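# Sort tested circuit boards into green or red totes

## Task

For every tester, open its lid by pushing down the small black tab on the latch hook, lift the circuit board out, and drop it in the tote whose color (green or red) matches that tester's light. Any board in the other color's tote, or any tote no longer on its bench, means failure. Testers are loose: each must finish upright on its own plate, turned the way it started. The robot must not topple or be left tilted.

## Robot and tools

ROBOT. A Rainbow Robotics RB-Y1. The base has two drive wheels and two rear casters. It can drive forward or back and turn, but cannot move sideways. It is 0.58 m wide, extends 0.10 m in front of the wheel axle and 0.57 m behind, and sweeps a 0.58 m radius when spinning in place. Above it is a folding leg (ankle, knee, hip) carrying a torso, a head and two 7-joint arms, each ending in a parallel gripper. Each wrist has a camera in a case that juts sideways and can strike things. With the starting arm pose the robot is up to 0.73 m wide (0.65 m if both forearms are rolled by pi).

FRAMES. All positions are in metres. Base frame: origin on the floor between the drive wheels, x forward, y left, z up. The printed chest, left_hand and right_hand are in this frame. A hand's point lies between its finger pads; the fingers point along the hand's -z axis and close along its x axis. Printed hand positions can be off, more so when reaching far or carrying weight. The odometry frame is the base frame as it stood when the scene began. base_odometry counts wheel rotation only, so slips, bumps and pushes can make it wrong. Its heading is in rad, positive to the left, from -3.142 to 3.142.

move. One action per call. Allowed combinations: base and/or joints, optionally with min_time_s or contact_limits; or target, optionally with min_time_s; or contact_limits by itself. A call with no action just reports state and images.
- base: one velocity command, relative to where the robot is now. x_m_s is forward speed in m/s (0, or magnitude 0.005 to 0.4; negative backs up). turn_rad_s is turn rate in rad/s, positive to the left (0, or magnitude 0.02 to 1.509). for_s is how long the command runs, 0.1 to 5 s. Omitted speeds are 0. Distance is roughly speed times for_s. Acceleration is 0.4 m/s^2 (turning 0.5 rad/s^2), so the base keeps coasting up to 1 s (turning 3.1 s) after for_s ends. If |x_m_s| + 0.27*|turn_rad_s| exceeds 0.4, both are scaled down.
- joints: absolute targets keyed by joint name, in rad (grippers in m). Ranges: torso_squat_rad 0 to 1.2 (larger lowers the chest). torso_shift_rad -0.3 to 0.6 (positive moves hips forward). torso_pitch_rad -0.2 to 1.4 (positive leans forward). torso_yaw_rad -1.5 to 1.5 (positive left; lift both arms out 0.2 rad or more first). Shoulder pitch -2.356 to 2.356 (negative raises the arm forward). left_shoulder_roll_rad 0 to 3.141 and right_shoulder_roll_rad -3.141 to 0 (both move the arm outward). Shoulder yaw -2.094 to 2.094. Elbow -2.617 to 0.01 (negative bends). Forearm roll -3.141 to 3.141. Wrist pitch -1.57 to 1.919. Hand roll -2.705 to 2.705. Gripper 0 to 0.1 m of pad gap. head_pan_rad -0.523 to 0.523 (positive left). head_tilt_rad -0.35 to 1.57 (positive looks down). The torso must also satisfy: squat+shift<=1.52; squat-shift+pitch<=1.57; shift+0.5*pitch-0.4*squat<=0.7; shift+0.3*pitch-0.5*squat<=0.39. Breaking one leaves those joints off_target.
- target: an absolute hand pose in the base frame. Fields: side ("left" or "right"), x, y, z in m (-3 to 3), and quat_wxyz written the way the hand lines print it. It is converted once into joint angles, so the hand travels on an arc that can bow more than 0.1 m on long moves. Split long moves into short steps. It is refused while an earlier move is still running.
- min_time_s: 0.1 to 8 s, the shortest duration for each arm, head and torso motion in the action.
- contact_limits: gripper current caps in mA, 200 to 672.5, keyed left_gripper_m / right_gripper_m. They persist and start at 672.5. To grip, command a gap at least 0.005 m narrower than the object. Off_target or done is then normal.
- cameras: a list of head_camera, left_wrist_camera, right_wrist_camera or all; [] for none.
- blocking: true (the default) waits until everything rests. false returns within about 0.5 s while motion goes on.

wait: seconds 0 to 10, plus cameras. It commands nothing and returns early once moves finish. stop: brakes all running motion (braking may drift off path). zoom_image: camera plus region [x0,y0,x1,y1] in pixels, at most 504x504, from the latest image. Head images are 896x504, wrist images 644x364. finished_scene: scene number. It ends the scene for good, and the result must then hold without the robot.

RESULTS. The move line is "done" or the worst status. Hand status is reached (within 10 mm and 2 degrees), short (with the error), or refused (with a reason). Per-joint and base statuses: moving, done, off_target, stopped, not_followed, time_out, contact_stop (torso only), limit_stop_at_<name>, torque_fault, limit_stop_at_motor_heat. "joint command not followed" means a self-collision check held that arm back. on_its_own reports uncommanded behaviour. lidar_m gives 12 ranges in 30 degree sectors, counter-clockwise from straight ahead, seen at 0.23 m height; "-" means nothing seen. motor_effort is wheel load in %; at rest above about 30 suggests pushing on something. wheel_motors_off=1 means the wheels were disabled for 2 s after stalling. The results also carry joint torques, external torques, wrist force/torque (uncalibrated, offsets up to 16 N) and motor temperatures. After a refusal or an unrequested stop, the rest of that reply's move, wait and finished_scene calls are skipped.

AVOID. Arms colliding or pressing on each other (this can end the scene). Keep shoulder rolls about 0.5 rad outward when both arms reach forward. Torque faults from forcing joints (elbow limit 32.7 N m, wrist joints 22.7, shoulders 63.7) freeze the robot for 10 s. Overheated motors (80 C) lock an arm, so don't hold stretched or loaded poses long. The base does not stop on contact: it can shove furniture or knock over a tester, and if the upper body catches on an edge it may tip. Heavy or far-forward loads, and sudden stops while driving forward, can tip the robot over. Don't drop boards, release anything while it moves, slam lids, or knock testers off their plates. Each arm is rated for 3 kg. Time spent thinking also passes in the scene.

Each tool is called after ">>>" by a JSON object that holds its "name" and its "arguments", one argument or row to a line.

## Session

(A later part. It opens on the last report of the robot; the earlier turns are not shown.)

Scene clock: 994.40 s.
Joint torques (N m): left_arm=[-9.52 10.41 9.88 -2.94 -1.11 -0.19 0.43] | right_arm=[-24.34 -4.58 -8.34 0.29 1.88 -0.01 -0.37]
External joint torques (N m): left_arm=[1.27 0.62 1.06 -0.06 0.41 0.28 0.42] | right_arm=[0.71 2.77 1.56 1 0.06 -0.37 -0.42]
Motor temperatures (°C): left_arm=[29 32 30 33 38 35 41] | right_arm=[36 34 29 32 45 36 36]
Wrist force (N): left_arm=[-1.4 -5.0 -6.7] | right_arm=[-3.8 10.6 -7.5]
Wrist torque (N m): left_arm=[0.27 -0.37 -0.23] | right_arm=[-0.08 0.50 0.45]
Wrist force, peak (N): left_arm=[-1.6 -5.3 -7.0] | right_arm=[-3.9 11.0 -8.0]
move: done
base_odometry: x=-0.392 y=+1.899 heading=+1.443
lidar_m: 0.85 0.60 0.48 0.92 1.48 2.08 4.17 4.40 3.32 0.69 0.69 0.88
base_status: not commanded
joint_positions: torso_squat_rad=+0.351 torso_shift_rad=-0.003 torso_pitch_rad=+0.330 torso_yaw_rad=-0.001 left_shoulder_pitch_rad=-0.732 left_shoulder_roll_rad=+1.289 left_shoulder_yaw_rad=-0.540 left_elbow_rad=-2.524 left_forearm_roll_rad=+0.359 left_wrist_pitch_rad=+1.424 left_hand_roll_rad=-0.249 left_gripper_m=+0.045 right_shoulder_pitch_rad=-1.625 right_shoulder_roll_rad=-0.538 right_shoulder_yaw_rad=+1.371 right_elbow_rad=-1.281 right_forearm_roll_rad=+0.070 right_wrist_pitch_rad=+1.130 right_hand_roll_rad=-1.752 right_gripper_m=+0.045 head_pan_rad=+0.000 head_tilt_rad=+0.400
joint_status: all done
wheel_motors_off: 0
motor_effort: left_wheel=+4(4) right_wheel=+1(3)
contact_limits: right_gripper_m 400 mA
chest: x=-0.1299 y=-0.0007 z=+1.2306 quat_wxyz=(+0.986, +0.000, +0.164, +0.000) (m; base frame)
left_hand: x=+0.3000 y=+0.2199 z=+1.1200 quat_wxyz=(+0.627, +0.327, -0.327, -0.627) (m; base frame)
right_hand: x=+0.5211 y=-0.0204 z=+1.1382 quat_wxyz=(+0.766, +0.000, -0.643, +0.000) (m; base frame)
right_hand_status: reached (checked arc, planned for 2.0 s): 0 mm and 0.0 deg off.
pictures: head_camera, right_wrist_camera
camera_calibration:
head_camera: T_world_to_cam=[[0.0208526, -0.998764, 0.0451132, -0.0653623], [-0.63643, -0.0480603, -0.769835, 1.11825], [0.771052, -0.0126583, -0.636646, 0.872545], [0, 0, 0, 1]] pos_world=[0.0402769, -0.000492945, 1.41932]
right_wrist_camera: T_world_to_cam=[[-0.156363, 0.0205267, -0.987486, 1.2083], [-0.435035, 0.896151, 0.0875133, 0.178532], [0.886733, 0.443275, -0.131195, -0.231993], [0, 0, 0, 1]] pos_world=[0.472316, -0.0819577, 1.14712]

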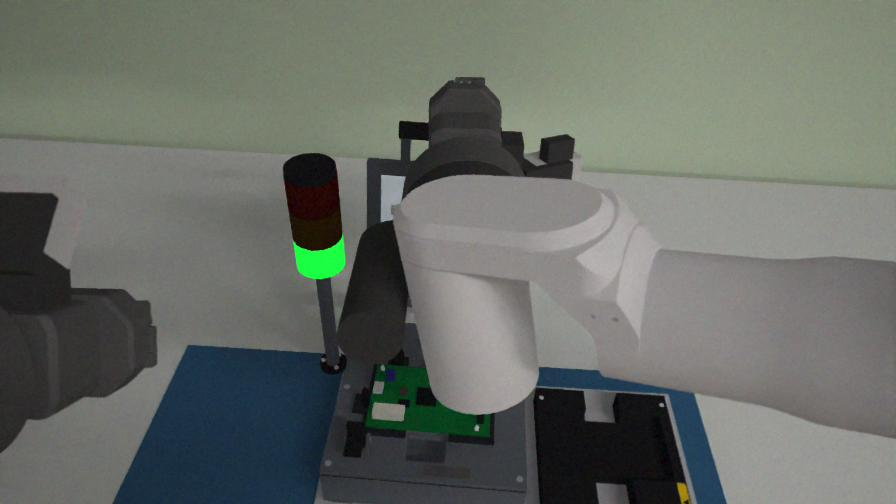

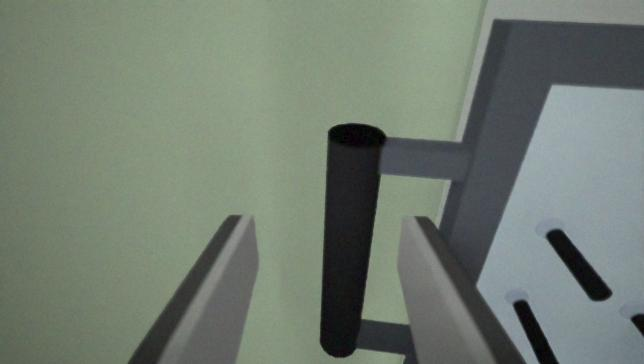

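>>> {"name": "move", "arguments": {
  "target": {"side":"right","x":0.536,"y":-0.018,"z":1.134,"quat_wxyz":[0.766,0,-0.643,0]},
  "min_time_s": 2,
  "cameras": ["right_wrist_camera"]
}}

>>> {"name": "move", "arguments": {
  "joints": {"right_gripper_m":0.008},
  "cameras": ["right_wrist_camera","head_camera"]
}}

Scene clock: 1002.30 s.
Joint torques (N m): left_arm=[-9.41 10.48 9.91 -2.86 -1.11 -0.18 0.48] | right_arm=[-24.85 -4.98 -7.94 0.28 1.8 0.11 -0.3]
External joint torques (N m): left_arm=[1.39 0.69 1.1 0.02 0.41 0.28 0.47] | right_arm=[0.76 2.47 1.39 0.82 0.04 -0.26 -0.36]
Motor temperatures (°C): left_arm=[29 32 30 33 38 35 41] | right_arm=[37 34 29 32 45 36 36]
Wrist force (N): left_arm=[-1.3 -5.1 -6.8] | right_arm=[-3.6 10.7 -7.7]
Wrist torque (N m): left_arm=[0.30 -0.36 -0.22] | right_arm=[-0.11 0.53 0.45]
Wrist force, peak (N): left_arm=[-1.5 -5.4 -6.9] | right_arm=[-4.0 11.0 -8.0]
move: done
base_odometry: x=-0.392 y=+1.899 heading=+1.443
lidar_m: 0.85 0.60 0.48 0.91 1.47 2.08 4.17 4.39 3.31 0.68 0.69 0.88
base_status: not commanded
joint_positions: torso_squat_rad=+0.351 torso_shift_rad=-0.003 torso_pitch_rad=+0.330 torso_yaw_rad=-0.001 left_shoulder_pitch_rad=-0.732 left_shoulder_roll_rad=+1.289 left_shoulder_yaw_rad=-0.540 left_elbow_rad=-2.524 left_forearm_roll_rad=+0.359 left_wrist_pitch_rad=+1.424 left_hand_roll_rad=-0.249 left_gripper_m=+0.045 right_shoulder_pitch_rad=-1.634 right_shoulder_roll_rad=-0.495 right_shoulder_yaw_rad=+1.373 right_elbow_rad=-1.165 right_forearm_roll_rad=+0.073 right_wrist_pitch_rad=+1.059 right_hand_roll_rad=-1.758 right_gripper_m=+0.045 head_pan_rad=+0.000 head_tilt_rad=+0.400
joint_status: all done
wheel_motors_off: 0
motor_effort: left_wheel=+3(4) right_wheel=+1(4)
contact_limits: right_gripper_m 400 mA
chest: x=-0.1299 y=-0.0007 z=+1.2306 quat_wxyz=(+0.986, +0.000, +0.164, +0.000) (m; base frame)
left_hand: x=+0.3000 y=+0.2199 z=+1.1200 quat_wxyz=(+0.627, +0.327, -0.327, -0.627) (m; base frame)
right_hand: x=+0.5359 y=-0.0184 z=+1.1342 quat_wxyz=(+0.766, +0.000, -0.643, +0.000) (m; base frame)
right_hand_status: reached (checked arc, planned for 2.0 s): 0 mm and 0.0 deg off.
pictures: right_wrist_camera
camera_calibration:
right_wrist_camera: T_world_to_cam=[[-0.156417, 0.0205104, -0.987478, 1.20669], [-0.435131, 0.896102, 0.0875374, 0.183616], [0.886676, 0.443374, -0.131241, -0.246461], [0, 0, 0, 1]] pos_world=[0.487175, -0.0800138, 1.14316]

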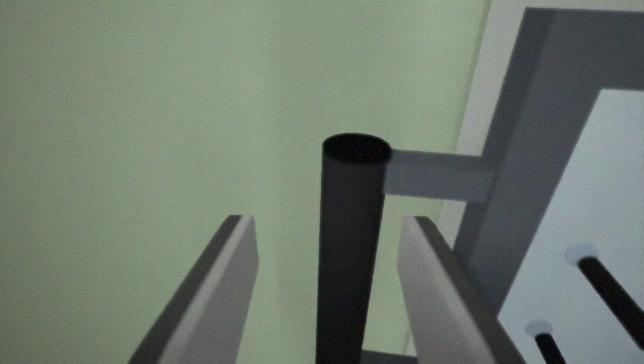

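Scene clock: 1003.20 s.
Joint torques (N m): left_arm=[-9.57 10.57 9.85 -2.98 -1.05 -0.15 0.32] | right_arm=[-29.66 -8.34 -11.17 0.58 3.92 0.88 -0.03]
External joint torques (N m): left_arm=[1.22 0.78 1.03 -0.1 0.47 0.31 0.31] | right_arm=[-4.07 -0.91 -1.85 1.13 2.16 0.5 -0.09]
Motor temperatures (°C): left_arm=[29 32 30 33 38 35 41] | right_arm=[37 34 29 32 45 36 36]
Wrist force (N): left_arm=[-1.7 -5.2 -6.7] | right_arm=[-15.2 11.4 -8.6]
Wrist torque (N m): left_arm=[0.32 -0.40 -0.23] | right_arm=[-0.10 0.68 0.10]
Wrist force, peak (N): left_arm=[-1.6 -5.3 -6.9] | right_arm=[-21.4 12.0 -5.1]
move: off_target
base_odometry: x=-0.392 y=+1.899 heading=+1.443
lidar_m: 0.85 0.60 0.48 0.92 1.48 2.08 4.17 4.40 3.31 0.68 0.68 0.88
base_status: not commanded
joint_positions: torso_squat_rad=+0.351 torso_shift_rad=-0.003 torso_pitch_rad=+0.330 torso_yaw_rad=-0.001 left_shoulder_pitch_rad=-0.732 left_shoulder_roll_rad=+1.289 left_shoulder_yaw_rad=-0.540 left_elbow_rad=-2.524 left_forearm_roll_rad=+0.359 left_wrist_pitch_rad=+1.424 left_hand_roll_rad=-0.249 left_gripper_m=+0.045 right_shoulder_pitch_rad=-1.633 right_shoulder_roll_rad=-0.494 right_shoulder_yaw_rad=+1.374 right_elbow_rad=-1.165 right_forearm_roll_rad=+0.072 right_wrist_pitch_rad=+1.059 right_hand_roll_rad=-1.758 right_gripper_m=+0.015 head_pan_rad=+0.000 head_tilt_rad=+0.400
joint_status: right_gripper_m off_target (ended at +0.015, target +0.008)
wheel_motors_off: 0
motor_effort: left_wheel=+3(4) right_wheel=+1(3)
contact_limits: right_gripper_m 400 mA
chest: x=-0.1297 y=-0.0007 z=+1.2306 quat_wxyz=(+0.986, +0.000, +0.164, +0.000) (m; base frame)
left_hand: x=+0.3002 y=+0.2199 z=+1.1198 quat_wxyz=(+0.627, +0.327, -0.327, -0.627) (m; base frame)
right_hand: x=+0.5357 y=-0.0182 z=+1.1326 quat_wxyz=(+0.767, +0.000, -0.642, +0.000) (m; base frame)
pictures: head_camera, right_wrist_camera
camera_calibration:
head_camera: T_world_to_cam=[[0.0208756, -0.998764, 0.0451028, -0.0653501], [-0.636776, -0.0480613, -0.769549, 1.11798], [0.770766, -0.0126556, -0.636992, 0.872733], [0, 0, 0, 1]] pos_world=[0.0405934, -0.000492784, 1.41921]
right_wrist_camera: T_world_to_cam=[[-0.158889, 0.0200463, -0.987093, 1.20597], [-0.435448, 0.895874, 0.0882862, 0.182759], [0.886081, 0.443855, -0.133615, -0.243574], [0, 0, 0, 1]] pos_world=[0.487023, -0.0797932, 1.14172]

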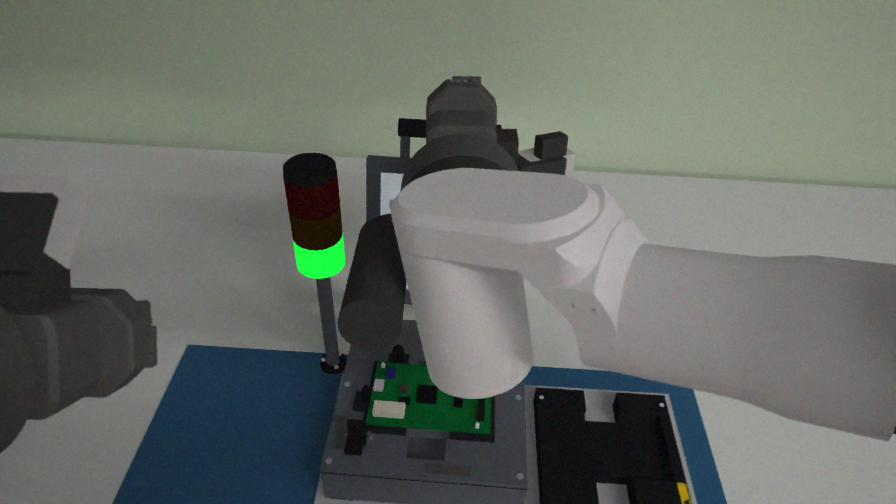

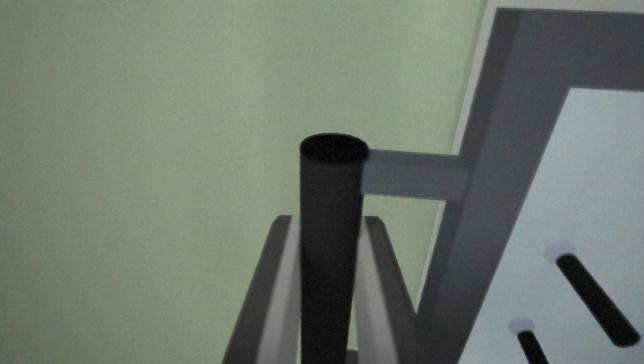

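>>> {"name": "move", "arguments": {
  "target": {"side":"right","x":0.515,"y":-0.016,"z":1.142,"quat_wxyz":[0.766,0,-0.643,0]},
  "min_time_s": 2,
  "cameras": []
}}

>>> {"name": "move", "arguments": {
  "target": {"side":"right","x":0.495,"y":-0.014,"z":1.148,"quat_wxyz":[0.766,0,-0.643,0]},
  "min_time_s": 2,
  "cameras": ["head_camera"]
}}

Scene clock: 1013.67 s.
Joint torques (N m): left_arm=[-9.36 10.49 9.9 -3.06 -1.09 -0.22 0.3] | right_arm=[-28.43 -11.7 -14.37 -0.57 3.99 1.56 0.69]
External joint torques (N m): left_arm=[1.43 0.7 1.09 -0.17 0.43 0.25 0.29] | right_arm=[-3.55 -4.45 -4.35 0.21 2.13 1.21 0.63]
Motor temperatures (°C): left_arm=[29 32 30 33 38 35 41] | right_arm=[37 34 29 32 45 36 36]
Wrist force (N): left_arm=[-1.3 -5.2 -6.9] | right_arm=[-16.8 11.9 -10.3]
Wrist torque (N m): left_arm=[0.32 -0.35 -0.24] | right_arm=[0.03 0.47 0.08]
Wrist force, peak (N): left_arm=[-1.3 -5.4 -6.9] | right_arm=[-17.3 12.2 -10.0]
move: done
base_odometry: x=-0.392 y=+1.899 heading=+1.443
lidar_m: 0.85 0.60 0.48 0.91 1.48 2.08 4.17 4.40 3.32 0.69 0.68 0.88
base_status: not commanded
joint_positions: torso_squat_rad=+0.351 torso_shift_rad=-0.003 torso_pitch_rad=+0.330 torso_yaw_rad=-0.001 left_shoulder_pitch_rad=-0.732 left_shoulder_roll_rad=+1.289 left_shoulder_yaw_rad=-0.540 left_elbow_rad=-2.524 left_forearm_roll_rad=+0.359 left_wrist_pitch_rad=+1.424 left_hand_roll_rad=-0.249 left_gripper_m=+0.045 right_shoulder_pitch_rad=-1.628 right_shoulder_roll_rad=-0.539 right_shoulder_yaw_rad=+1.368 right_elbow_rad=-1.312 right_forearm_roll_rad=+0.063 right_wrist_pitch_rad=+1.160 right_hand_roll_rad=-1.743 right_gripper_m=+0.015 head_pan_rad=+0.000 head_tilt_rad=+0.400
joint_status: all done
wheel_motors_off: 0
motor_effort: left_wheel=+3(4) right_wheel=+2(3)
contact_limits: right_gripper_m 400 mA
chest: x=-0.1297 y=-0.0007 z=+1.2306 quat_wxyz=(+0.986, +0.000, +0.164, +0.000) (m; base frame)
left_hand: x=+0.3002 y=+0.2199 z=+1.1198 quat_wxyz=(+0.627, +0.327, -0.327, -0.627) (m; base frame)
right_hand: x=+0.5148 y=-0.0155 z=+1.1406 quat_wxyz=(+0.767, +0.000, -0.642, +0.000) (m; base frame)
right_hand_status: reached (checked arc, planned for 2.0 s): 2 mm and 0.1 deg off.
pictures: none
No camera images: "cameras" was empty.

Scene clock: 1016.00 s.
Joint torques (N m): left_arm=[-9.61 10.34 9.66 -2.95 -1.05 -0.33 0.41] | right_arm=[-27.98 -10.02 -14.87 -1.58 4.12 0.94 0.79]
External joint torques (N m): left_arm=[1.18 0.55 0.84 -0.07 0.47 0.14 0.4] | right_arm=[-3.81 -2.97 -4.41 -0.62 2.19 0.61 0.73]
Motor temperatures (°C): left_arm=[29 32 30 33 38 35 41] | right_arm=[37 34 29 32 45 36 36]
Wrist force (N): left_arm=[-1.8 -5.0 -6.6] | right_arm=[-16.6 10.1 -10.7]
Wrist torque (N m): left_arm=[0.28 -0.39 -0.23] | right_arm=[0.05 0.46 0.06]
Wrist force, peak (N): left_arm=[-1.6 -5.4 -6.8] | right_arm=[-18.7 12.4 -8.9]
move: done
base_odometry: x=-0.392 y=+1.899 heading=+1.443
lidar_m: 0.84 0.59 0.48 0.91 1.48 2.08 4.17 4.40 3.32 0.68 0.68 0.87
base_status: not commanded
joint_positions: torso_squat_rad=+0.351 torso_shift_rad=-0.003 torso_pitch_rad=+0.330 torso_yaw_rad=-0.001 left_shoulder_pitch_rad=-0.732 left_shoulder_roll_rad=+1.289 left_shoulder_yaw_rad=-0.540 left_elbow_rad=-2.524 left_forearm_roll_rad=+0.359 left_wrist_pitch_rad=+1.424 left_hand_roll_rad=-0.249 left_gripper_m=+0.045 right_shoulder_pitch_rad=-1.623 right_shoulder_roll_rad=-0.573 right_shoulder_yaw_rad=+1.364 right_elbow_rad=-1.435 right_forearm_roll_rad=+0.058 right_wrist_pitch_rad=+1.249 right_hand_roll_rad=-1.734 right_gripper_m=+0.015 head_pan_rad=+0.000 head_tilt_rad=+0.400
joint_status: all done
wheel_motors_off: 0
motor_effort: left_wheel=+2(4) right_wheel=+2(3)
contact_limits: right_gripper_m 400 mA
chest: x=-0.1297 y=-0.0007 z=+1.2306 quat_wxyz=(+0.986, +0.000, +0.164, +0.000) (m; base frame)
left_hand: x=+0.3002 y=+0.2199 z=+1.1198 quat_wxyz=(+0.627, +0.327, -0.327, -0.627) (m; base frame)
right_hand: x=+0.4948 y=-0.0139 z=+1.1467 quat_wxyz=(+0.767, +0.000, -0.642, +0.000) (m; base frame)
right_hand_status: reached (checked arc, planned for 2.0 s): 1 mm and 0.1 deg off.
pictures: head_camera
camera_calibration:
head_camera: T_world_to_cam=[[0.0209016, -0.998764, 0.0450911, -0.0653339], [-0.636798, -0.0480684, -0.769531, 1.11796], [0.770747, -0.0126295, -0.637016, 0.872751], [0, 0, 0, 1]] pos_world=[0.0406083, -0.000492307, 1.4192]

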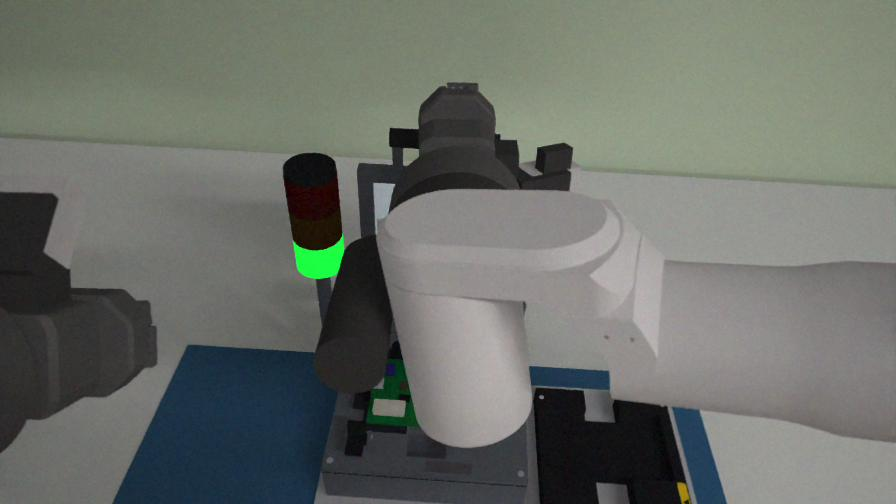

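>>> {"name": "move", "arguments": {
  "target": {"side":"right","x":0.488,"y":-0.014,"z":1.160,"quat_wxyz":[0.766,0,-0.643,0]},
  "min_time_s": 2,
  "cameras": ["head_camera"]
}}

Scene clock: 1022.00 s.
Joint torques (N m): left_arm=[-9.37 10.58 9.91 -2.99 -1.15 -0.18 0.37] | right_arm=[-33.16 -12.49 -16.87 -0.72 5.33 1.55 0.79]
External joint torques (N m): left_arm=[1.42 0.78 1.1 -0.1 0.37 0.29 0.36] | right_arm=[-9.23 -5.43 -6.18 0.25 3.37 1.26 0.73]
Motor temperatures (°C): left_arm=[29 32 30 33 38 35 41] | right_arm=[37 34 29 32 46 36 36]
Wrist force (N): left_arm=[-1.3 -5.0 -6.7] | right_arm=[-21.0 11.6 -9.3]
Wrist torque (N m): left_arm=[0.28 -0.36 -0.22] | right_arm=[0.04 0.63 0.06]
Wrist force, peak (N): left_arm=[-1.8 -5.1 -7.2] | right_arm=[-21.4 11.7 -9.1]
move: done
base_odometry: x=-0.392 y=+1.899 heading=+1.443
lidar_m: 0.85 0.60 0.48 0.91 1.47 2.08 4.17 4.39 3.33 0.69 0.68 0.88
base_status: not commanded
joint_positions: torso_squat_rad=+0.351 torso_shift_rad=-0.003 torso_pitch_rad=+0.330 torso_yaw_rad=-0.001 left_shoulder_pitch_rad=-0.732 left_shoulder_roll_rad=+1.289 left_shoulder_yaw_rad=-0.540 left_elbow_rad=-2.524 left_forearm_roll_rad=+0.359 left_wrist_pitch_rad=+1.424 left_hand_roll_rad=-0.249 left_gripper_m=+0.045 right_shoulder_pitch_rad=-1.634 right_shoulder_roll_rad=-0.596 right_shoulder_yaw_rad=+1.351 right_elbow_rad=-1.495 right_forearm_roll_rad=+0.037 right_wrist_pitch_rad=+1.287 right_hand_roll_rad=-1.714 right_gripper_m=+0.015 head_pan_rad=+0.000 head_tilt_rad=+0.400
joint_status: all done
wheel_motors_off: 0
motor_effort: left_wheel=+1(4) right_wheel=+1(3)
contact_limits: right_gripper_m 400 mA
chest: x=-0.1297 y=-0.0007 z=+1.2305 quat_wxyz=(+0.986, +0.000, +0.164, +0.000) (m; base frame)
left_hand: x=+0.3002 y=+0.2199 z=+1.1197 quat_wxyz=(+0.627, +0.327, -0.327, -0.627) (m; base frame)
right_hand: x=+0.4874 y=-0.0138 z=+1.1576 quat_wxyz=(+0.767, +0.000, -0.641, +0.001) (m; base frame)
right_hand_status: reached (checked arc, planned for 2.0 s): 2 mm and 0.2 deg off.
pictures: head_camera
camera_calibration:
head_camera: T_world_to_cam=[[0.0209049, -0.998764, 0.0450897, -0.0653321], [-0.63685, -0.0480687, -0.769488, 1.11791], [0.770704, -0.0126294, -0.637068, 0.872786], [0, 0, 0, 1]] pos_world=[0.0406469, -0.000492178, 1.41919]

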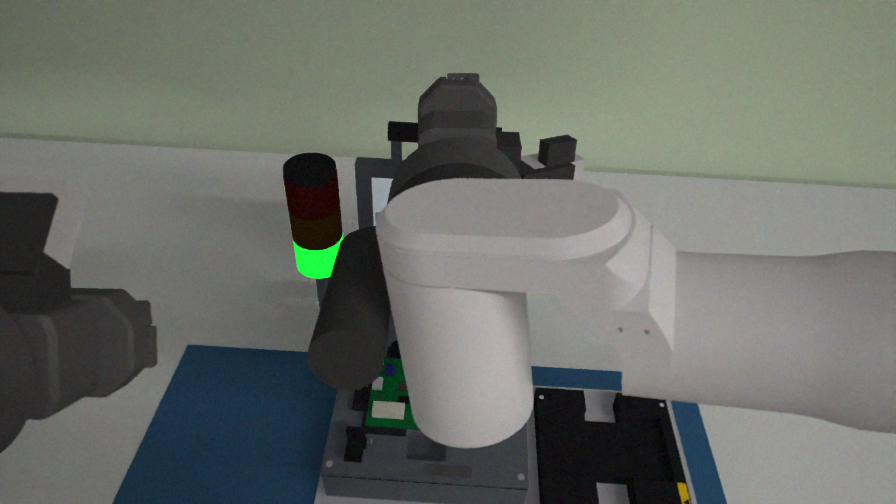

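>>> {"name": "move", "arguments": {
  "target": {"side":"right","x":0.480,"y":-0.014,"z":1.169,"quat_wxyz":[0.766,0,-0.643,0]},
  "min_time_s": 2,
  "cameras": ["head_camera"]
}}

>>> {"name": "move", "arguments": {
  "target": {"side":"right","x":0.465,"y":-0.014,"z":1.169,"quat_wxyz":[0.766,0,-0.643,0]},
  "min_time_s": 2,
  "cameras": ["head_camera"]
}}

Scene clock: 1031.13 s.
Joint torques (N m): left_arm=[-9.3 10.39 9.64 -2.94 -1.1 -0.25 0.4] | right_arm=[-32.59 -11.95 -17.01 -0.75 5.38 1.42 0.75]
External joint torques (N m): left_arm=[1.49 0.59 0.82 -0.05 0.42 0.21 0.39] | right_arm=[-8.93 -4.91 -6.16 0.23 3.4 1.16 0.69]
Motor temperatures (°C): left_arm=[29 32 30 33 38 35 41] | right_arm=[38 34 29 32 46 36 36]
Wrist force (N): left_arm=[-1.6 -5.1 -6.8] | right_arm=[-21.0 11.4 -9.6]
Wrist torque (N m): left_arm=[0.30 -0.37 -0.22] | right_arm=[0.05 0.63 0.07]
Wrist force, peak (N): left_arm=[-1.4 -5.2 -7.0] | right_arm=[-21.7 12.2 -8.7]
move: done
base_odometry: x=-0.392 y=+1.899 heading=+1.443
lidar_m: 0.84 0.61 0.48 0.91 1.48 2.08 4.18 4.40 3.32 0.68 0.68 0.88
base_status: not commanded
joint_positions: torso_squat_rad=+0.351 torso_shift_rad=-0.003 torso_pitch_rad=+0.330 torso_yaw_rad=-0.001 left_shoulder_pitch_rad=-0.732 left_shoulder_roll_rad=+1.289 left_shoulder_yaw_rad=-0.540 left_elbow_rad=-2.524 left_forearm_roll_rad=+0.359 left_wrist_pitch_rad=+1.424 left_hand_roll_rad=-0.249 left_gripper_m=+0.045 right_shoulder_pitch_rad=-1.642 right_shoulder_roll_rad=-0.615 right_shoulder_yaw_rad=+1.342 right_elbow_rad=-1.550 right_forearm_roll_rad=+0.022 right_wrist_pitch_rad=+1.325 right_hand_roll_rad=-1.699 right_gripper_m=+0.015 head_pan_rad=+0.000 head_tilt_rad=+0.400
joint_status: all done
wheel_motors_off: 0
motor_effort: left_wheel=+3(4) right_wheel=+0(3)
contact_limits: right_gripper_m 400 mA
chest: x=-0.1297 y=-0.0007 z=+1.2305 quat_wxyz=(+0.986, +0.000, +0.164, +0.000) (m; base frame)
left_hand: x=+0.3002 y=+0.2199 z=+1.1197 quat_wxyz=(+0.627, +0.327, -0.327, -0.627) (m; base frame)
right_hand: x=+0.4794 y=-0.0138 z=+1.1667 quat_wxyz=(+0.767, +0.000, -0.641, +0.001) (m; base frame)
right_hand_status: reached (checked arc, planned for 2.0 s): 2 mm and 0.2 deg off.
pictures: head_camera
camera_calibration:
head_camera: T_world_to_cam=[[0.0209054, -0.998764, 0.0450894, -0.0653317], [-0.63686, -0.0480686, -0.76948, 1.1179], [0.770696, -0.0126294, -0.637077, 0.872791], [0, 0, 0, 1]] pos_world=[0.0406559, -0.000492201, 1.41918]

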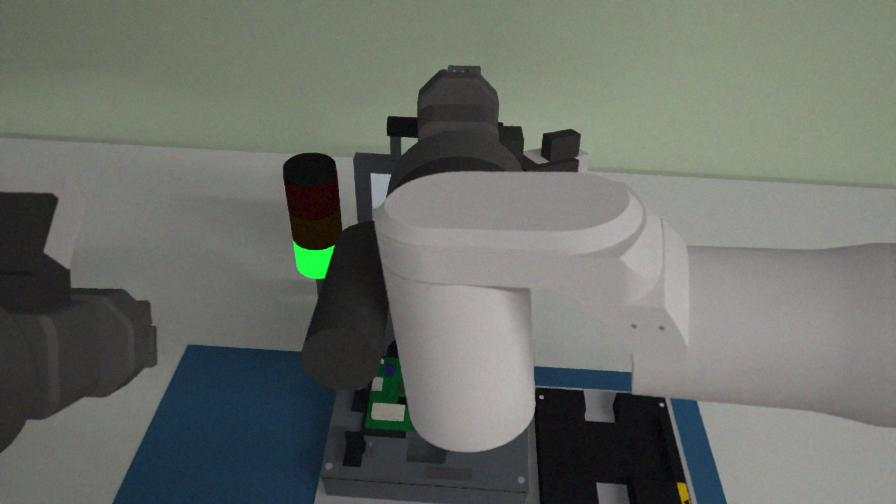

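Scene clock: 1033.47 s.
Joint torques (N m): left_arm=[-9.49 10.22 9.8 -3.05 -1.07 -0.22 0.37] | right_arm=[-24.12 -7.16 -11.81 -2.98 3.79 0.21 0.07]
External joint torques (N m): left_arm=[1.29 0.43 0.98 -0.17 0.45 0.24 0.36] | right_arm=[-0.98 -0.29 -0.85 -1.9 1.78 -0.06 0.02]
Motor temperatures (°C): left_arm=[29 32 30 33 38 35 41] | right_arm=[38 34 29 32 46 36 36]
Wrist force (N): left_arm=[-1.4 -5.2 -6.5] | right_arm=[-11.7 8.3 -13.0]
Wrist torque (N m): left_arm=[0.31 -0.36 -0.25] | right_arm=[-0.03 0.37 0.11]
Wrist force, peak (N): left_arm=[-1.5 -5.2 -7.1] | right_arm=[-21.1 12.1 -9.8]
move: done
base_odometry: x=-0.392 y=+1.899 heading=+1.443
lidar_m: 0.85 0.60 0.47 0.91 1.48 2.08 4.18 4.39 3.32 0.68 0.69 0.88
base_status: not commanded
joint_positions: torso_squat_rad=+0.351 torso_shift_rad=-0.003 torso_pitch_rad=+0.330 torso_yaw_rad=-0.001 left_shoulder_pitch_rad=-0.732 left_shoulder_roll_rad=+1.289 left_shoulder_yaw_rad=-0.540 left_elbow_rad=-2.524 left_forearm_roll_rad=+0.359 left_wrist_pitch_rad=+1.424 left_hand_roll_rad=-0.249 left_gripper_m=+0.045 right_shoulder_pitch_rad=-1.636 right_shoulder_roll_rad=-0.631 right_shoulder_yaw_rad=+1.344 right_elbow_rad=-1.624 right_forearm_roll_rad=+0.028 right_wrist_pitch_rad=+1.383 right_hand_roll_rad=-1.703 right_gripper_m=+0.015 head_pan_rad=+0.000 head_tilt_rad=+0.400
joint_status: all done
wheel_motors_off: 0
motor_effort: left_wheel=+2(4) right_wheel=+0(3)
contact_limits: right_gripper_m 400 mA
chest: x=-0.1297 y=-0.0007 z=+1.2305 quat_wxyz=(+0.986, +0.000, +0.164, +0.000) (m; base frame)
left_hand: x=+0.3002 y=+0.2199 z=+1.1197 quat_wxyz=(+0.627, +0.327, -0.327, -0.627) (m; base frame)
right_hand: x=+0.4651 y=-0.0142 z=+1.1685 quat_wxyz=(+0.766, +0.000, -0.643, +0.000) (m; base frame)
right_hand_status: reached (checked arc, planned for 2.0 s): 0 mm and 0.1 deg off.
pictures: head_camera
camera_calibration:
head_camera: T_world_to_cam=[[0.0209054, -0.998764, 0.0450894, -0.0653317], [-0.636856, -0.0480687, -0.769483, 1.11791], [0.7707, -0.012629, -0.637074, 0.872787], [0, 0, 0, 1]] pos_world=[0.0406545, -0.000492225, 1.41919]

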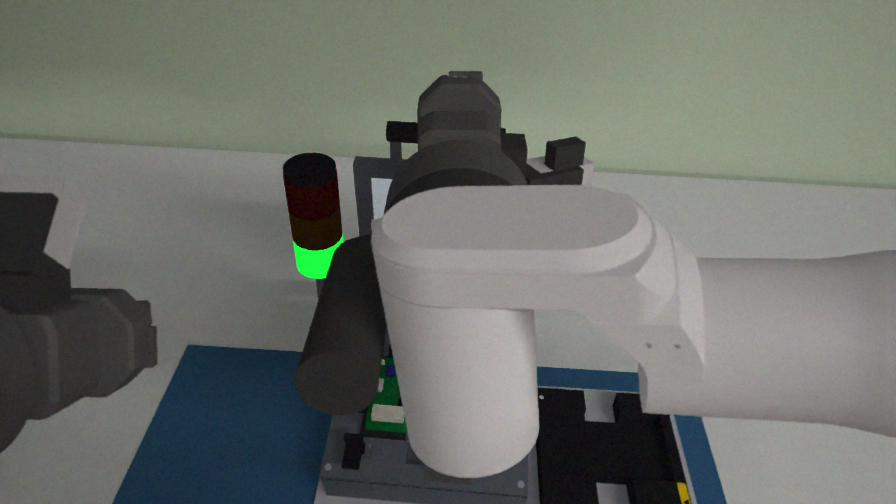

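>>> {"name": "move", "arguments": {
  "target": {"side":"right","x":0.458,"y":-0.014,"z":1.178,"quat_wxyz":[0.766,0,-0.643,0]},
  "min_time_s": 2,
  "cameras": ["head_camera"]
}}

>>> {"name": "move", "arguments": {
  "target": {"side":"right","x":0.443,"y":-0.014,"z":1.178,"quat_wxyz":[0.766,0,-0.643,0]},
  "min_time_s": 2,
  "cameras": ["head_camera","right_wrist_camera"]
}}

Scene clock: 1042.67 s.
Joint torques (N m): left_arm=[-9.52 10.62 9.72 -3.07 -1.13 -0.2 0.38] | right_arm=[-31.18 -11.17 -17.19 -1.27 5.33 1.07 0.75]
External joint torques (N m): left_arm=[1.27 0.82 0.91 -0.18 0.39 0.27 0.37] | right_arm=[-8.26 -4.33 -6.15 -0.2 3.31 0.83 0.7]
Motor temperatures (°C): left_arm=[29 32 30 33 38 35 41] | right_arm=[38 34 29 32 46 36 36]
Wrist force (N): left_arm=[-1.3 -4.9 -6.8] | right_arm=[-20.5 11.2 -10.2]
Wrist torque (N m): left_arm=[0.28 -0.35 -0.23] | right_arm=[-0.03 0.61 0.08]
Wrist force, peak (N): left_arm=[-1.5 -5.4 -6.8] | right_arm=[-20.6 11.5 -10.3]
move: done
base_odometry: x=-0.392 y=+1.899 heading=+1.443
lidar_m: 0.85 0.60 0.47 0.91 1.48 2.09 4.17 4.39 3.32 0.69 0.68 0.88
base_status: not commanded
joint_positions: torso_squat_rad=+0.351 torso_shift_rad=-0.003 torso_pitch_rad=+0.330 torso_yaw_rad=-0.001 left_shoulder_pitch_rad=-0.732 left_shoulder_roll_rad=+1.289 left_shoulder_yaw_rad=-0.540 left_elbow_rad=-2.524 left_forearm_roll_rad=+0.359 left_wrist_pitch_rad=+1.424 left_hand_roll_rad=-0.249 left_gripper_m=+0.045 right_shoulder_pitch_rad=-1.644 right_shoulder_roll_rad=-0.644 right_shoulder_yaw_rad=+1.335 right_elbow_rad=-1.666 right_forearm_roll_rad=+0.013 right_wrist_pitch_rad=+1.413 right_hand_roll_rad=-1.690 right_gripper_m=+0.015 head_pan_rad=+0.000 head_tilt_rad=+0.400
joint_status: all done
wheel_motors_off: 0
motor_effort: left_wheel=+1(4) right_wheel=+1(3)
contact_limits: right_gripper_m 400 mA
chest: x=-0.1297 y=-0.0007 z=+1.2305 quat_wxyz=(+0.986, +0.000, +0.164, +0.000) (m; base frame)
left_hand: x=+0.3002 y=+0.2199 z=+1.1197 quat_wxyz=(+0.627, +0.327, -0.327, -0.627) (m; base frame)
right_hand: x=+0.4581 y=-0.0137 z=+1.1756 quat_wxyz=(+0.767, +0.000, -0.642, +0.001) (m; base frame)
right_hand_status: reached (checked arc, planned for 2.0 s): 2 mm and 0.2 deg off.
pictures: head_camera
camera_calibration:
head_camera: T_world_to_cam=[[0.0209053, -0.998764, 0.0450898, -0.0653321], [-0.636856, -0.0480689, -0.769483, 1.11791], [0.770699, -0.0126294, -0.637074, 0.872787], [0, 0, 0, 1]] pos_world=[0.0406548, -0.000491993, 1.41919]

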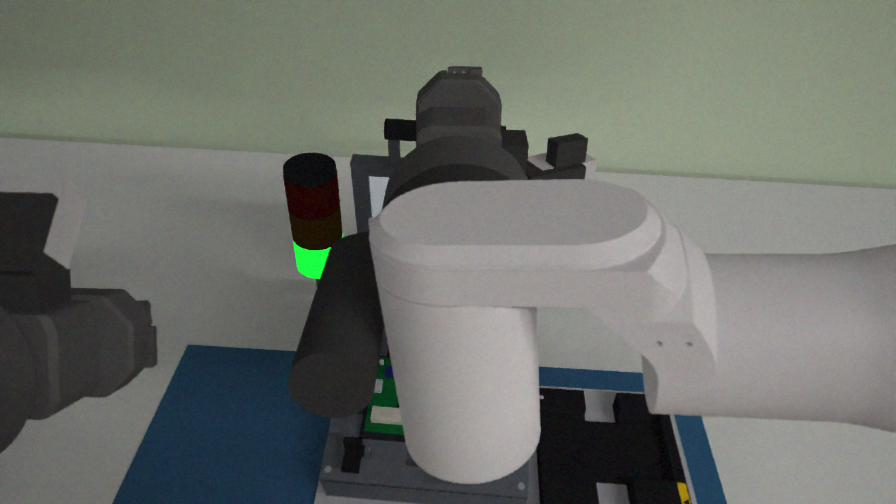

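Scene clock: 1045.00 s.
Joint torques (N m): left_arm=[-9.48 10.6 9.82 -2.95 -1.11 -0.23 0.36] | right_arm=[-23.21 -6.75 -11.54 -3.28 3.59 0.09 0.05]
External joint torques (N m): left_arm=[1.31 0.81 1 -0.06 0.41 0.23 0.35] | right_arm=[-0.83 -0.09 -0.47 -2.12 1.56 -0.16 0]
Motor temperatures (°C): left_arm=[29 32 30 33 38 35 41] | right_arm=[38 34 29 32 46 36 36]
Wrist force (N): left_arm=[-1.6 -5.1 -6.7] | right_arm=[-10.6 7.9 -12.8]
Wrist torque (N m): left_arm=[0.29 -0.39 -0.24] | right_arm=[-0.04 0.40 0.11]
Wrist force, peak (N): left_arm=[-1.5 -5.4 -6.8] | right_arm=[-21.0 11.5 -10.2]
move: done
base_odometry: x=-0.392 y=+1.899 heading=+1.443
lidar_m: 0.85 0.60 0.47 0.91 1.48 2.08 4.18 4.40 3.32 0.69 0.68 0.88
base_status: not commanded
joint_positions: torso_squat_rad=+0.351 torso_shift_rad=-0.003 torso_pitch_rad=+0.330 torso_yaw_rad=-0.001 left_shoulder_pitch_rad=-0.732 left_shoulder_roll_rad=+1.289 left_shoulder_yaw_rad=-0.540 left_elbow_rad=-2.524 left_forearm_roll_rad=+0.359 left_wrist_pitch_rad=+1.424 left_hand_roll_rad=-0.249 left_gripper_m=+0.045 right_shoulder_pitch_rad=-1.638 right_shoulder_roll_rad=-0.657 right_shoulder_yaw_rad=+1.336 right_elbow_rad=-1.739 right_forearm_roll_rad=+0.018 right_wrist_pitch_rad=+1.473 right_hand_roll_rad=-1.694 right_gripper_m=+0.015 head_pan_rad=+0.000 head_tilt_rad=+0.400
joint_status: all done
wheel_motors_off: 0
motor_effort: left_wheel=+1(4) right_wheel=+2(3)
contact_limits: right_gripper_m 400 mA
chest: x=-0.1297 y=-0.0007 z=+1.2306 quat_wxyz=(+0.986, +0.000, +0.164, +0.000) (m; base frame)
left_hand: x=+0.3002 y=+0.2199 z=+1.1197 quat_wxyz=(+0.627, +0.327, -0.327, -0.627) (m; base frame)
right_hand: x=+0.4431 y=-0.0142 z=+1.1777 quat_wxyz=(+0.766, +0.000, -0.643, +0.000) (m; base frame)
right_hand_status: reached (checked arc, planned for 2.0 s): 0 mm and 0.1 deg off.
pictures: head_camera, right_wrist_camera
camera_calibration:
head_camera: T_world_to_cam=[[0.0209045, -0.998764, 0.0450897, -0.0653323], [-0.636844, -0.0480685, -0.769493, 1.11792], [0.770709, -0.0126292, -0.637062, 0.872778], [0, 0, 0, 1]] pos_world=[0.0406476, -0.000492383, 1.41919]
right_wrist_camera: T_world_to_cam=[[-0.157225, 0.0201689, -0.987357, 1.23518], [-0.434808, 0.896258, 0.0875462, 0.135516], [0.886692, 0.443075, -0.132145, -0.159275], [0, 0, 0, 1]] pos_world=[0.394354, -0.0757988, 1.18665]

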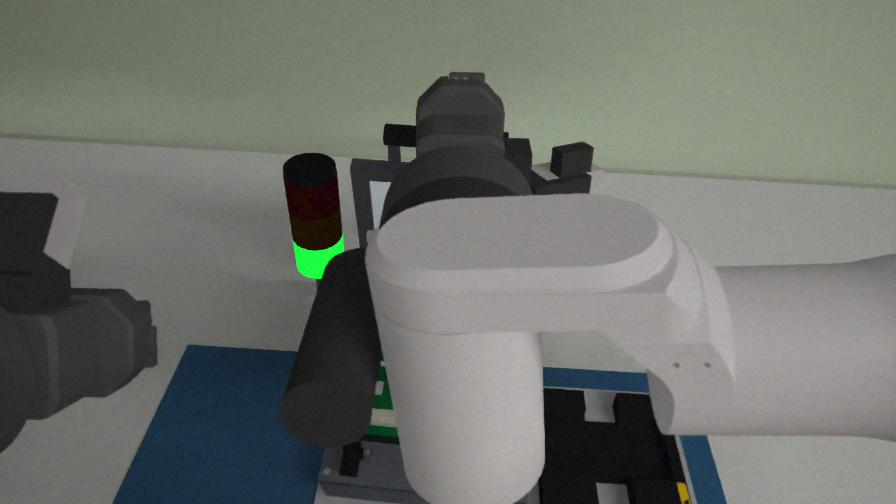

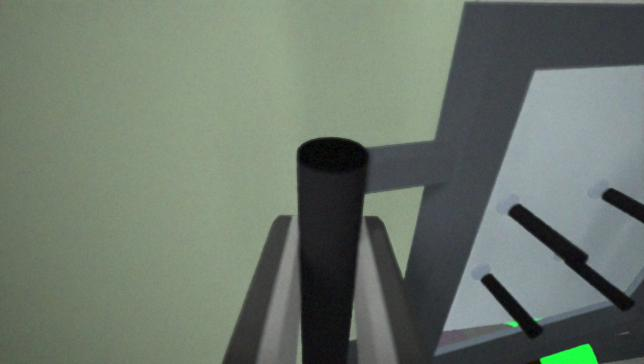

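>>> {"name": "move", "arguments": {
  "target": {"side":"right","x":0.420,"y":-0.014,"z":1.178,"quat_wxyz":[0.766,0,-0.643,0]},
  "min_time_s": 2.5,
  "cameras": ["head_camera"]
}}

>>> {"name": "move", "arguments": {
  "target": {"side":"right","x":0.40,"y":-0.014,"z":1.178,"quat_wxyz":[0.766,0,-0.643,0]},
  "min_time_s": 2.5,
  "cameras": ["head_camera"]
}}

Scene clock: 1067.83 s.
Joint torques (N m): left_arm=[-9.55 10.3 9.71 -3.09 -1.16 -0.26 0.3] | right_arm=[-21.88 -6.1 -11.44 -3.57 3.46 -0.06 0.04]
External joint torques (N m): left_arm=[1.24 0.51 0.9 -0.2 0.36 0.21 0.29] | right_arm=[-0.3 0.26 -0.42 -2.23 1.41 -0.32 -0.02]
Motor temperatures (°C): left_arm=[29 32 30 33 38 35 41] | right_arm=[37 34 29 32 46 36 36]
Wrist force (N): left_arm=[-1.4 -5.0 -6.7] | right_arm=[-10.3 7.5 -13.0]
Wrist torque (N m): left_arm=[0.29 -0.36 -0.24] | right_arm=[-0.13 0.39 0.11]
Wrist force, peak (N): left_arm=[-1.4 -5.3 -7.0] | right_arm=[-11.0 8.2 -12.9]
move: done
base_odometry: x=-0.392 y=+1.899 heading=+1.443
lidar_m: 0.85 0.59 0.48 0.91 1.47 2.08 4.17 4.40 3.32 0.69 0.69 0.88
base_status: not commanded
joint_positions: torso_squat_rad=+0.351 torso_shift_rad=-0.003 torso_pitch_rad=+0.330 torso_yaw_rad=-0.001 left_shoulder_pitch_rad=-0.732 left_shoulder_roll_rad=+1.289 left_shoulder_yaw_rad=-0.540 left_elbow_rad=-2.524 left_forearm_roll_rad=+0.359 left_wrist_pitch_rad=+1.424 left_hand_roll_rad=-0.249 left_gripper_m=+0.045 right_shoulder_pitch_rad=-1.629 right_shoulder_roll_rad=-0.667 right_shoulder_yaw_rad=+1.343 right_elbow_rad=-1.837 right_forearm_roll_rad=+0.027 right_wrist_pitch_rad=+1.560 right_hand_roll_rad=-1.700 right_gripper_m=+0.015 head_pan_rad=+0.000 head_tilt_rad=+0.400
joint_status: all done
wheel_motors_off: 0
motor_effort: left_wheel=+2(4) right_wheel=+1(4)
contact_limits: right_gripper_m 400 mA
chest: x=-0.1297 y=-0.0007 z=+1.2306 quat_wxyz=(+0.986, +0.000, +0.164, +0.000) (m; base frame)
left_hand: x=+0.3002 y=+0.2199 z=+1.1197 quat_wxyz=(+0.627, +0.327, -0.327, -0.627) (m; base frame)
right_hand: x=+0.4202 y=-0.0143 z=+1.1777 quat_wxyz=(+0.766, +0.000, -0.643, +0.000) (m; base frame)
right_hand_status: reached (checked arc, planned for 2.5 s): 0 mm and 0.1 deg off.
pictures: head_camera
camera_calibration:
head_camera: T_world_to_cam=[[0.0209038, -0.998764, 0.0450895, -0.0653322], [-0.636834, -0.0480681, -0.769501, 1.11793], [0.770717, -0.0126291, -0.637052, 0.87277], [0, 0, 0, 1]] pos_world=[0.0406415, -0.000492458, 1.41919]

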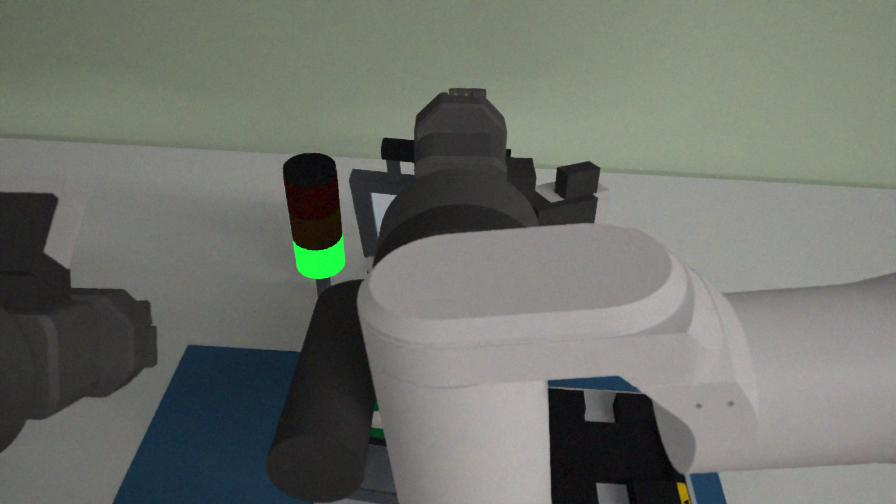

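Scene clock: 1070.67 s.
Joint torques (N m): left_arm=[-9.53 10.51 9.78 -3.07 -1.15 -0.24 0.41] | right_arm=[-21.12 -5.36 -11.04 -3.89 3.31 -0.24 0.04]
External joint torques (N m): left_arm=[1.26 0.71 0.97 -0.19 0.37 0.23 0.4] | right_arm=[-0.22 0.73 -0.15 -2.4 1.27 -0.51 -0.01]
Motor temperatures (°C): left_arm=[29 32 30 33 38 35 41] | right_arm=[37 34 29 32 46 36 36]
Wrist force (N): left_arm=[-1.1 -5.1 -6.9] | right_arm=[-9.9 7.1 -13.0]
Wrist torque (N m): left_arm=[0.29 -0.33 -0.23] | right_arm=[-0.17 0.39 0.10]
Wrist force, peak (N): left_arm=[-1.5 -5.3 -6.9] | right_arm=[-10.4 7.2 -13.3]
move: done
base_odometry: x=-0.392 y=+1.899 heading=+1.443
lidar_m: 0.85 0.61 0.48 0.91 1.48 2.08 4.17 4.39 3.32 0.68 0.68 0.88
base_status: not commanded
joint_positions: torso_squat_rad=+0.351 torso_shift_rad=-0.003 torso_pitch_rad=+0.330 torso_yaw_rad=-0.001 left_shoulder_pitch_rad=-0.732 left_shoulder_roll_rad=+1.289 left_shoulder_yaw_rad=-0.540 left_elbow_rad=-2.524 left_forearm_roll_rad=+0.359 left_wrist_pitch_rad=+1.424 left_hand_roll_rad=-0.249 left_gripper_m=+0.045 right_shoulder_pitch_rad=-1.621 right_shoulder_roll_rad=-0.671 right_shoulder_yaw_rad=+1.350 right_elbow_rad=-1.918 right_forearm_roll_rad=+0.036 right_wrist_pitch_rad=+1.636 right_hand_roll_rad=-1.705 right_gripper_m=+0.015 head_pan_rad=+0.000 head_tilt_rad=+0.400
joint_status: all done
wheel_motors_off: 0
motor_effort: left_wheel=+2(4) right_wheel=+2(3)
contact_limits: right_gripper_m 400 mA
chest: x=-0.1297 y=-0.0007 z=+1.2306 quat_wxyz=(+0.986, +0.000, +0.164, +0.000) (m; base frame)
left_hand: x=+0.3002 y=+0.2199 z=+1.1197 quat_wxyz=(+0.627, +0.327, -0.327, -0.627) (m; base frame)
right_hand: x=+0.4002 y=-0.0143 z=+1.1778 quat_wxyz=(+0.766, +0.000, -0.643, +0.000) (m; base frame)
right_hand_status: reached (checked arc, planned for 2.5 s): 0 mm and 0.1 deg off.
pictures: head_camera
camera_calibration:
head_camera: T_world_to_cam=[[0.0208997, -0.998764, 0.0450877, -0.0653316], [-0.636827, -0.0480642, -0.769507, 1.11794], [0.770723, -0.0126307, -0.637045, 0.872765], [0, 0, 0, 1]] pos_world=[0.0406373, -0.000494566, 1.4192]

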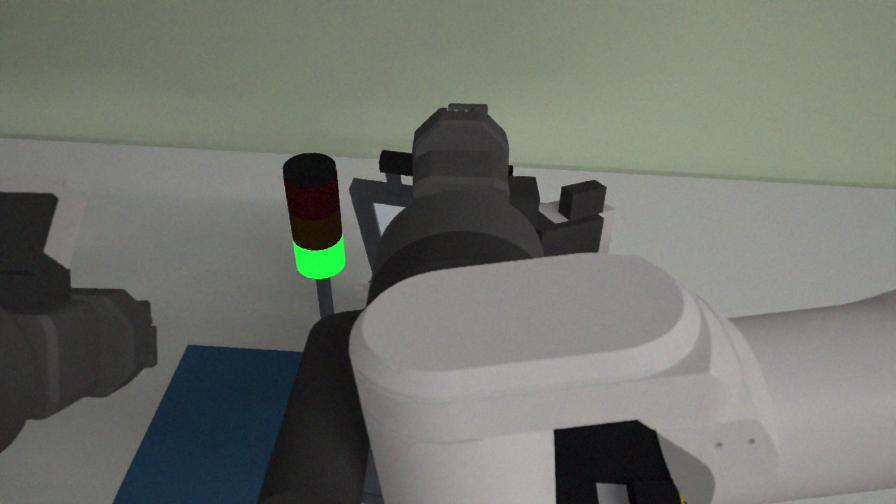

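>>> {"name": "move", "arguments": {
  "target": {"side":"right","x":0.40,"y":-0.014,"z":1.190,"quat_wxyz":[0.766,0,-0.643,0]},
  "min_time_s": 2,
  "cameras": []
}}

>>> {"name": "move", "arguments": {
  "joints": {"head_tilt_rad":0.65,"head_pan_rad":0.2}
}}

Scene clock: 1081.33 s.
Joint torques (N m): left_arm=[-9.39 10.41 9.72 -3.05 -1.11 -0.16 0.36] | right_arm=[-28.22 -9.45 -16.57 -2.22 5.09 0.91 0.84]
External joint torques (N m): left_arm=[1.4 0.62 0.91 -0.16 0.41 0.3 0.35] | right_arm=[-7.31 -3.28 -5.63 -0.87 3.04 0.67 0.78]
Motor temperatures (°C): left_arm=[29 32 30 33 38 35 41] | right_arm=[37 34 29 32 46 36 36]
Wrist force (N): left_arm=[-1.4 -5.1 -6.5] | right_arm=[-19.1 10.7 -11.8]
Wrist torque (N m): left_arm=[0.30 -0.36 -0.22] | right_arm=[-0.12 0.69 0.02]
Wrist force, peak (N): left_arm=[-1.4 -5.0 -7.2] | right_arm=[-19.4 10.3 -12.0]
move: done
base_odometry: x=-0.392 y=+1.899 heading=+1.443
lidar_m: 0.85 0.60 0.47 0.92 1.48 2.08 4.17 4.39 3.32 0.68 0.69 0.88
base_status: not commanded
joint_positions: torso_squat_rad=+0.351 torso_shift_rad=-0.003 torso_pitch_rad=+0.330 torso_yaw_rad=-0.001 left_shoulder_pitch_rad=-0.732 left_shoulder_roll_rad=+1.289 left_shoulder_yaw_rad=-0.540 left_elbow_rad=-2.524 left_forearm_roll_rad=+0.359 left_wrist_pitch_rad=+1.424 left_hand_roll_rad=-0.249 left_gripper_m=+0.045 right_shoulder_pitch_rad=-1.638 right_shoulder_roll_rad=-0.680 right_shoulder_yaw_rad=+1.331 right_elbow_rad=-1.932 right_forearm_roll_rad=+0.011 right_wrist_pitch_rad=+1.643 right_hand_roll_rad=-1.687 right_gripper_m=+0.015 head_pan_rad=+0.000 head_tilt_rad=+0.400
joint_status: all done
wheel_motors_off: 0
motor_effort: left_wheel=+3(4) right_wheel=+3(3)
contact_limits: right_gripper_m 400 mA
chest: x=-0.1297 y=-0.0007 z=+1.2306 quat_wxyz=(+0.986, +0.000, +0.164, +0.000) (m; base frame)
left_hand: x=+0.3002 y=+0.2199 z=+1.1197 quat_wxyz=(+0.627, +0.327, -0.327, -0.627) (m; base frame)
right_hand: x=+0.3997 y=-0.0139 z=+1.1881 quat_wxyz=(+0.767, +0.000, -0.642, +0.001) (m; base frame)
right_hand_status: reached (checked arc, planned for 2.0 s): 2 mm and 0.2 deg off.
pictures: none
No camera images: "cameras" was empty.

Scene clock: 1082.13 s.
Joint torques (N m): left_arm=[-9.52 10.63 9.8 -3.02 -1.02 -0.18 0.41] | right_arm=[-28.32 -9.28 -16.75 -2.26 5.16 0.96 0.83]
External joint torques (N m): left_arm=[1.27 0.84 0.98 -0.14 0.5 0.29 0.4] | right_arm=[-7.41 -3.11 -5.81 -0.9 3.11 0.72 0.78]
Motor temperatures (°C): left_arm=[29 32 30 33 38 35 41] | right_arm=[37 34 29 32 46 36 36]
Wrist force (N): left_arm=[-1.5 -5.1 -6.5] | right_arm=[-19.2 10.3 -11.6]
Wrist torque (N m): left_arm=[0.30 -0.36 -0.23] | right_arm=[-0.07 0.71 0.01]
Wrist force, peak (N): left_arm=[-1.6 -5.3 -7.0] | right_arm=[-19.6 10.4 -11.8]
move: done
base_odometry: x=-0.392 y=+1.899 heading=+1.443
lidar_m: 0.84 0.60 0.48 0.91 1.48 2.07 4.18 4.40 3.32 0.68 0.69 0.88
base_status: not commanded
joint_positions: torso_squat_rad=+0.351 torso_shift_rad=-0.003 torso_pitch_rad=+0.330 torso_yaw_rad=-0.001 left_shoulder_pitch_rad=-0.732 left_shoulder_roll_rad=+1.289 left_shoulder_yaw_rad=-0.540 left_elbow_rad=-2.524 left_forearm_roll_rad=+0.359 left_wrist_pitch_rad=+1.424 left_hand_roll_rad=-0.249 left_gripper_m=+0.045 right_shoulder_pitch_rad=-1.638 right_shoulder_roll_rad=-0.680 right_shoulder_yaw_rad=+1.331 right_elbow_rad=-1.932 right_forearm_roll_rad=+0.011 right_wrist_pitch_rad=+1.643 right_hand_roll_rad=-1.687 right_gripper_m=+0.015 head_pan_rad=+0.200 head_tilt_rad=+0.650
joint_status: all done
wheel_motors_off: 0
motor_effort: left_wheel=+2(4) right_wheel=+0(3)
contact_limits: right_gripper_m 400 mA
chest: x=-0.1297 y=-0.0007 z=+1.2306 quat_wxyz=(+0.986, +0.000, +0.164, +0.000) (m; base frame)
left_hand: x=+0.3002 y=+0.2199 z=+1.1197 quat_wxyz=(+0.627, +0.327, -0.327, -0.627) (m; base frame)
right_hand: x=+0.3997 y=-0.0139 z=+1.1881 quat_wxyz=(+0.767, +0.000, -0.642, +0.001) (m; base frame)
pictures: head_camera, left_wrist_camera, right_wrist_camera
camera_calibration:
head_camera: T_world_to_cam=[[0.218876, -0.975409, -0.0258902, 0.043664], [-0.787426, -0.1609, -0.595039, 0.864743], [0.576241, 0.150626, -0.80328, 1.0992], [0, 0, 0, 1]] pos_world=[0.0379598, 0.0161585, 1.39865]
left_wrist_camera: T_world_to_cam=[[0.0192593, -0.999801, 0.00526937, 0.206797], [-0.900046, -0.0196322, -0.435352, 0.796267], [0.435369, 0.00364192, -0.900245, 0.945554], [0, 0, 0, 1]] pos_world=[0.30103, 0.218945, 1.1968]
right_wrist_camera: T_world_to_cam=[[-0.159085, 0.0190107, -0.987082, 1.23907], [-0.435692, 0.895835, 0.0874726, 0.115916], [0.885926, 0.44398, -0.134231, -0.116708], [0, 0, 0, 1]] pos_world=[0.351015, -0.0755816, 1.19725]

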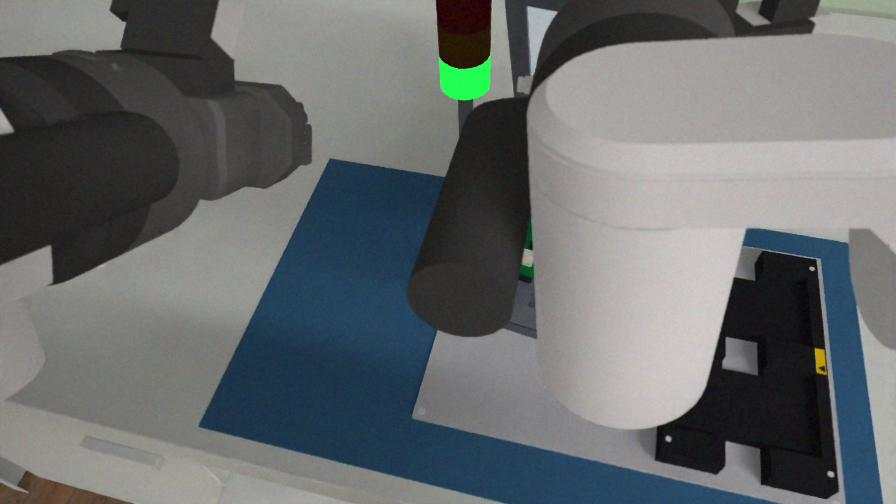

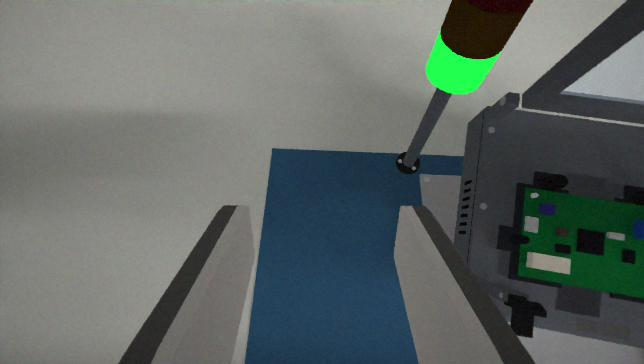

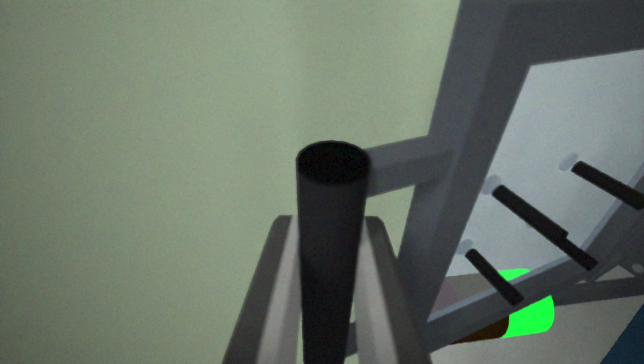

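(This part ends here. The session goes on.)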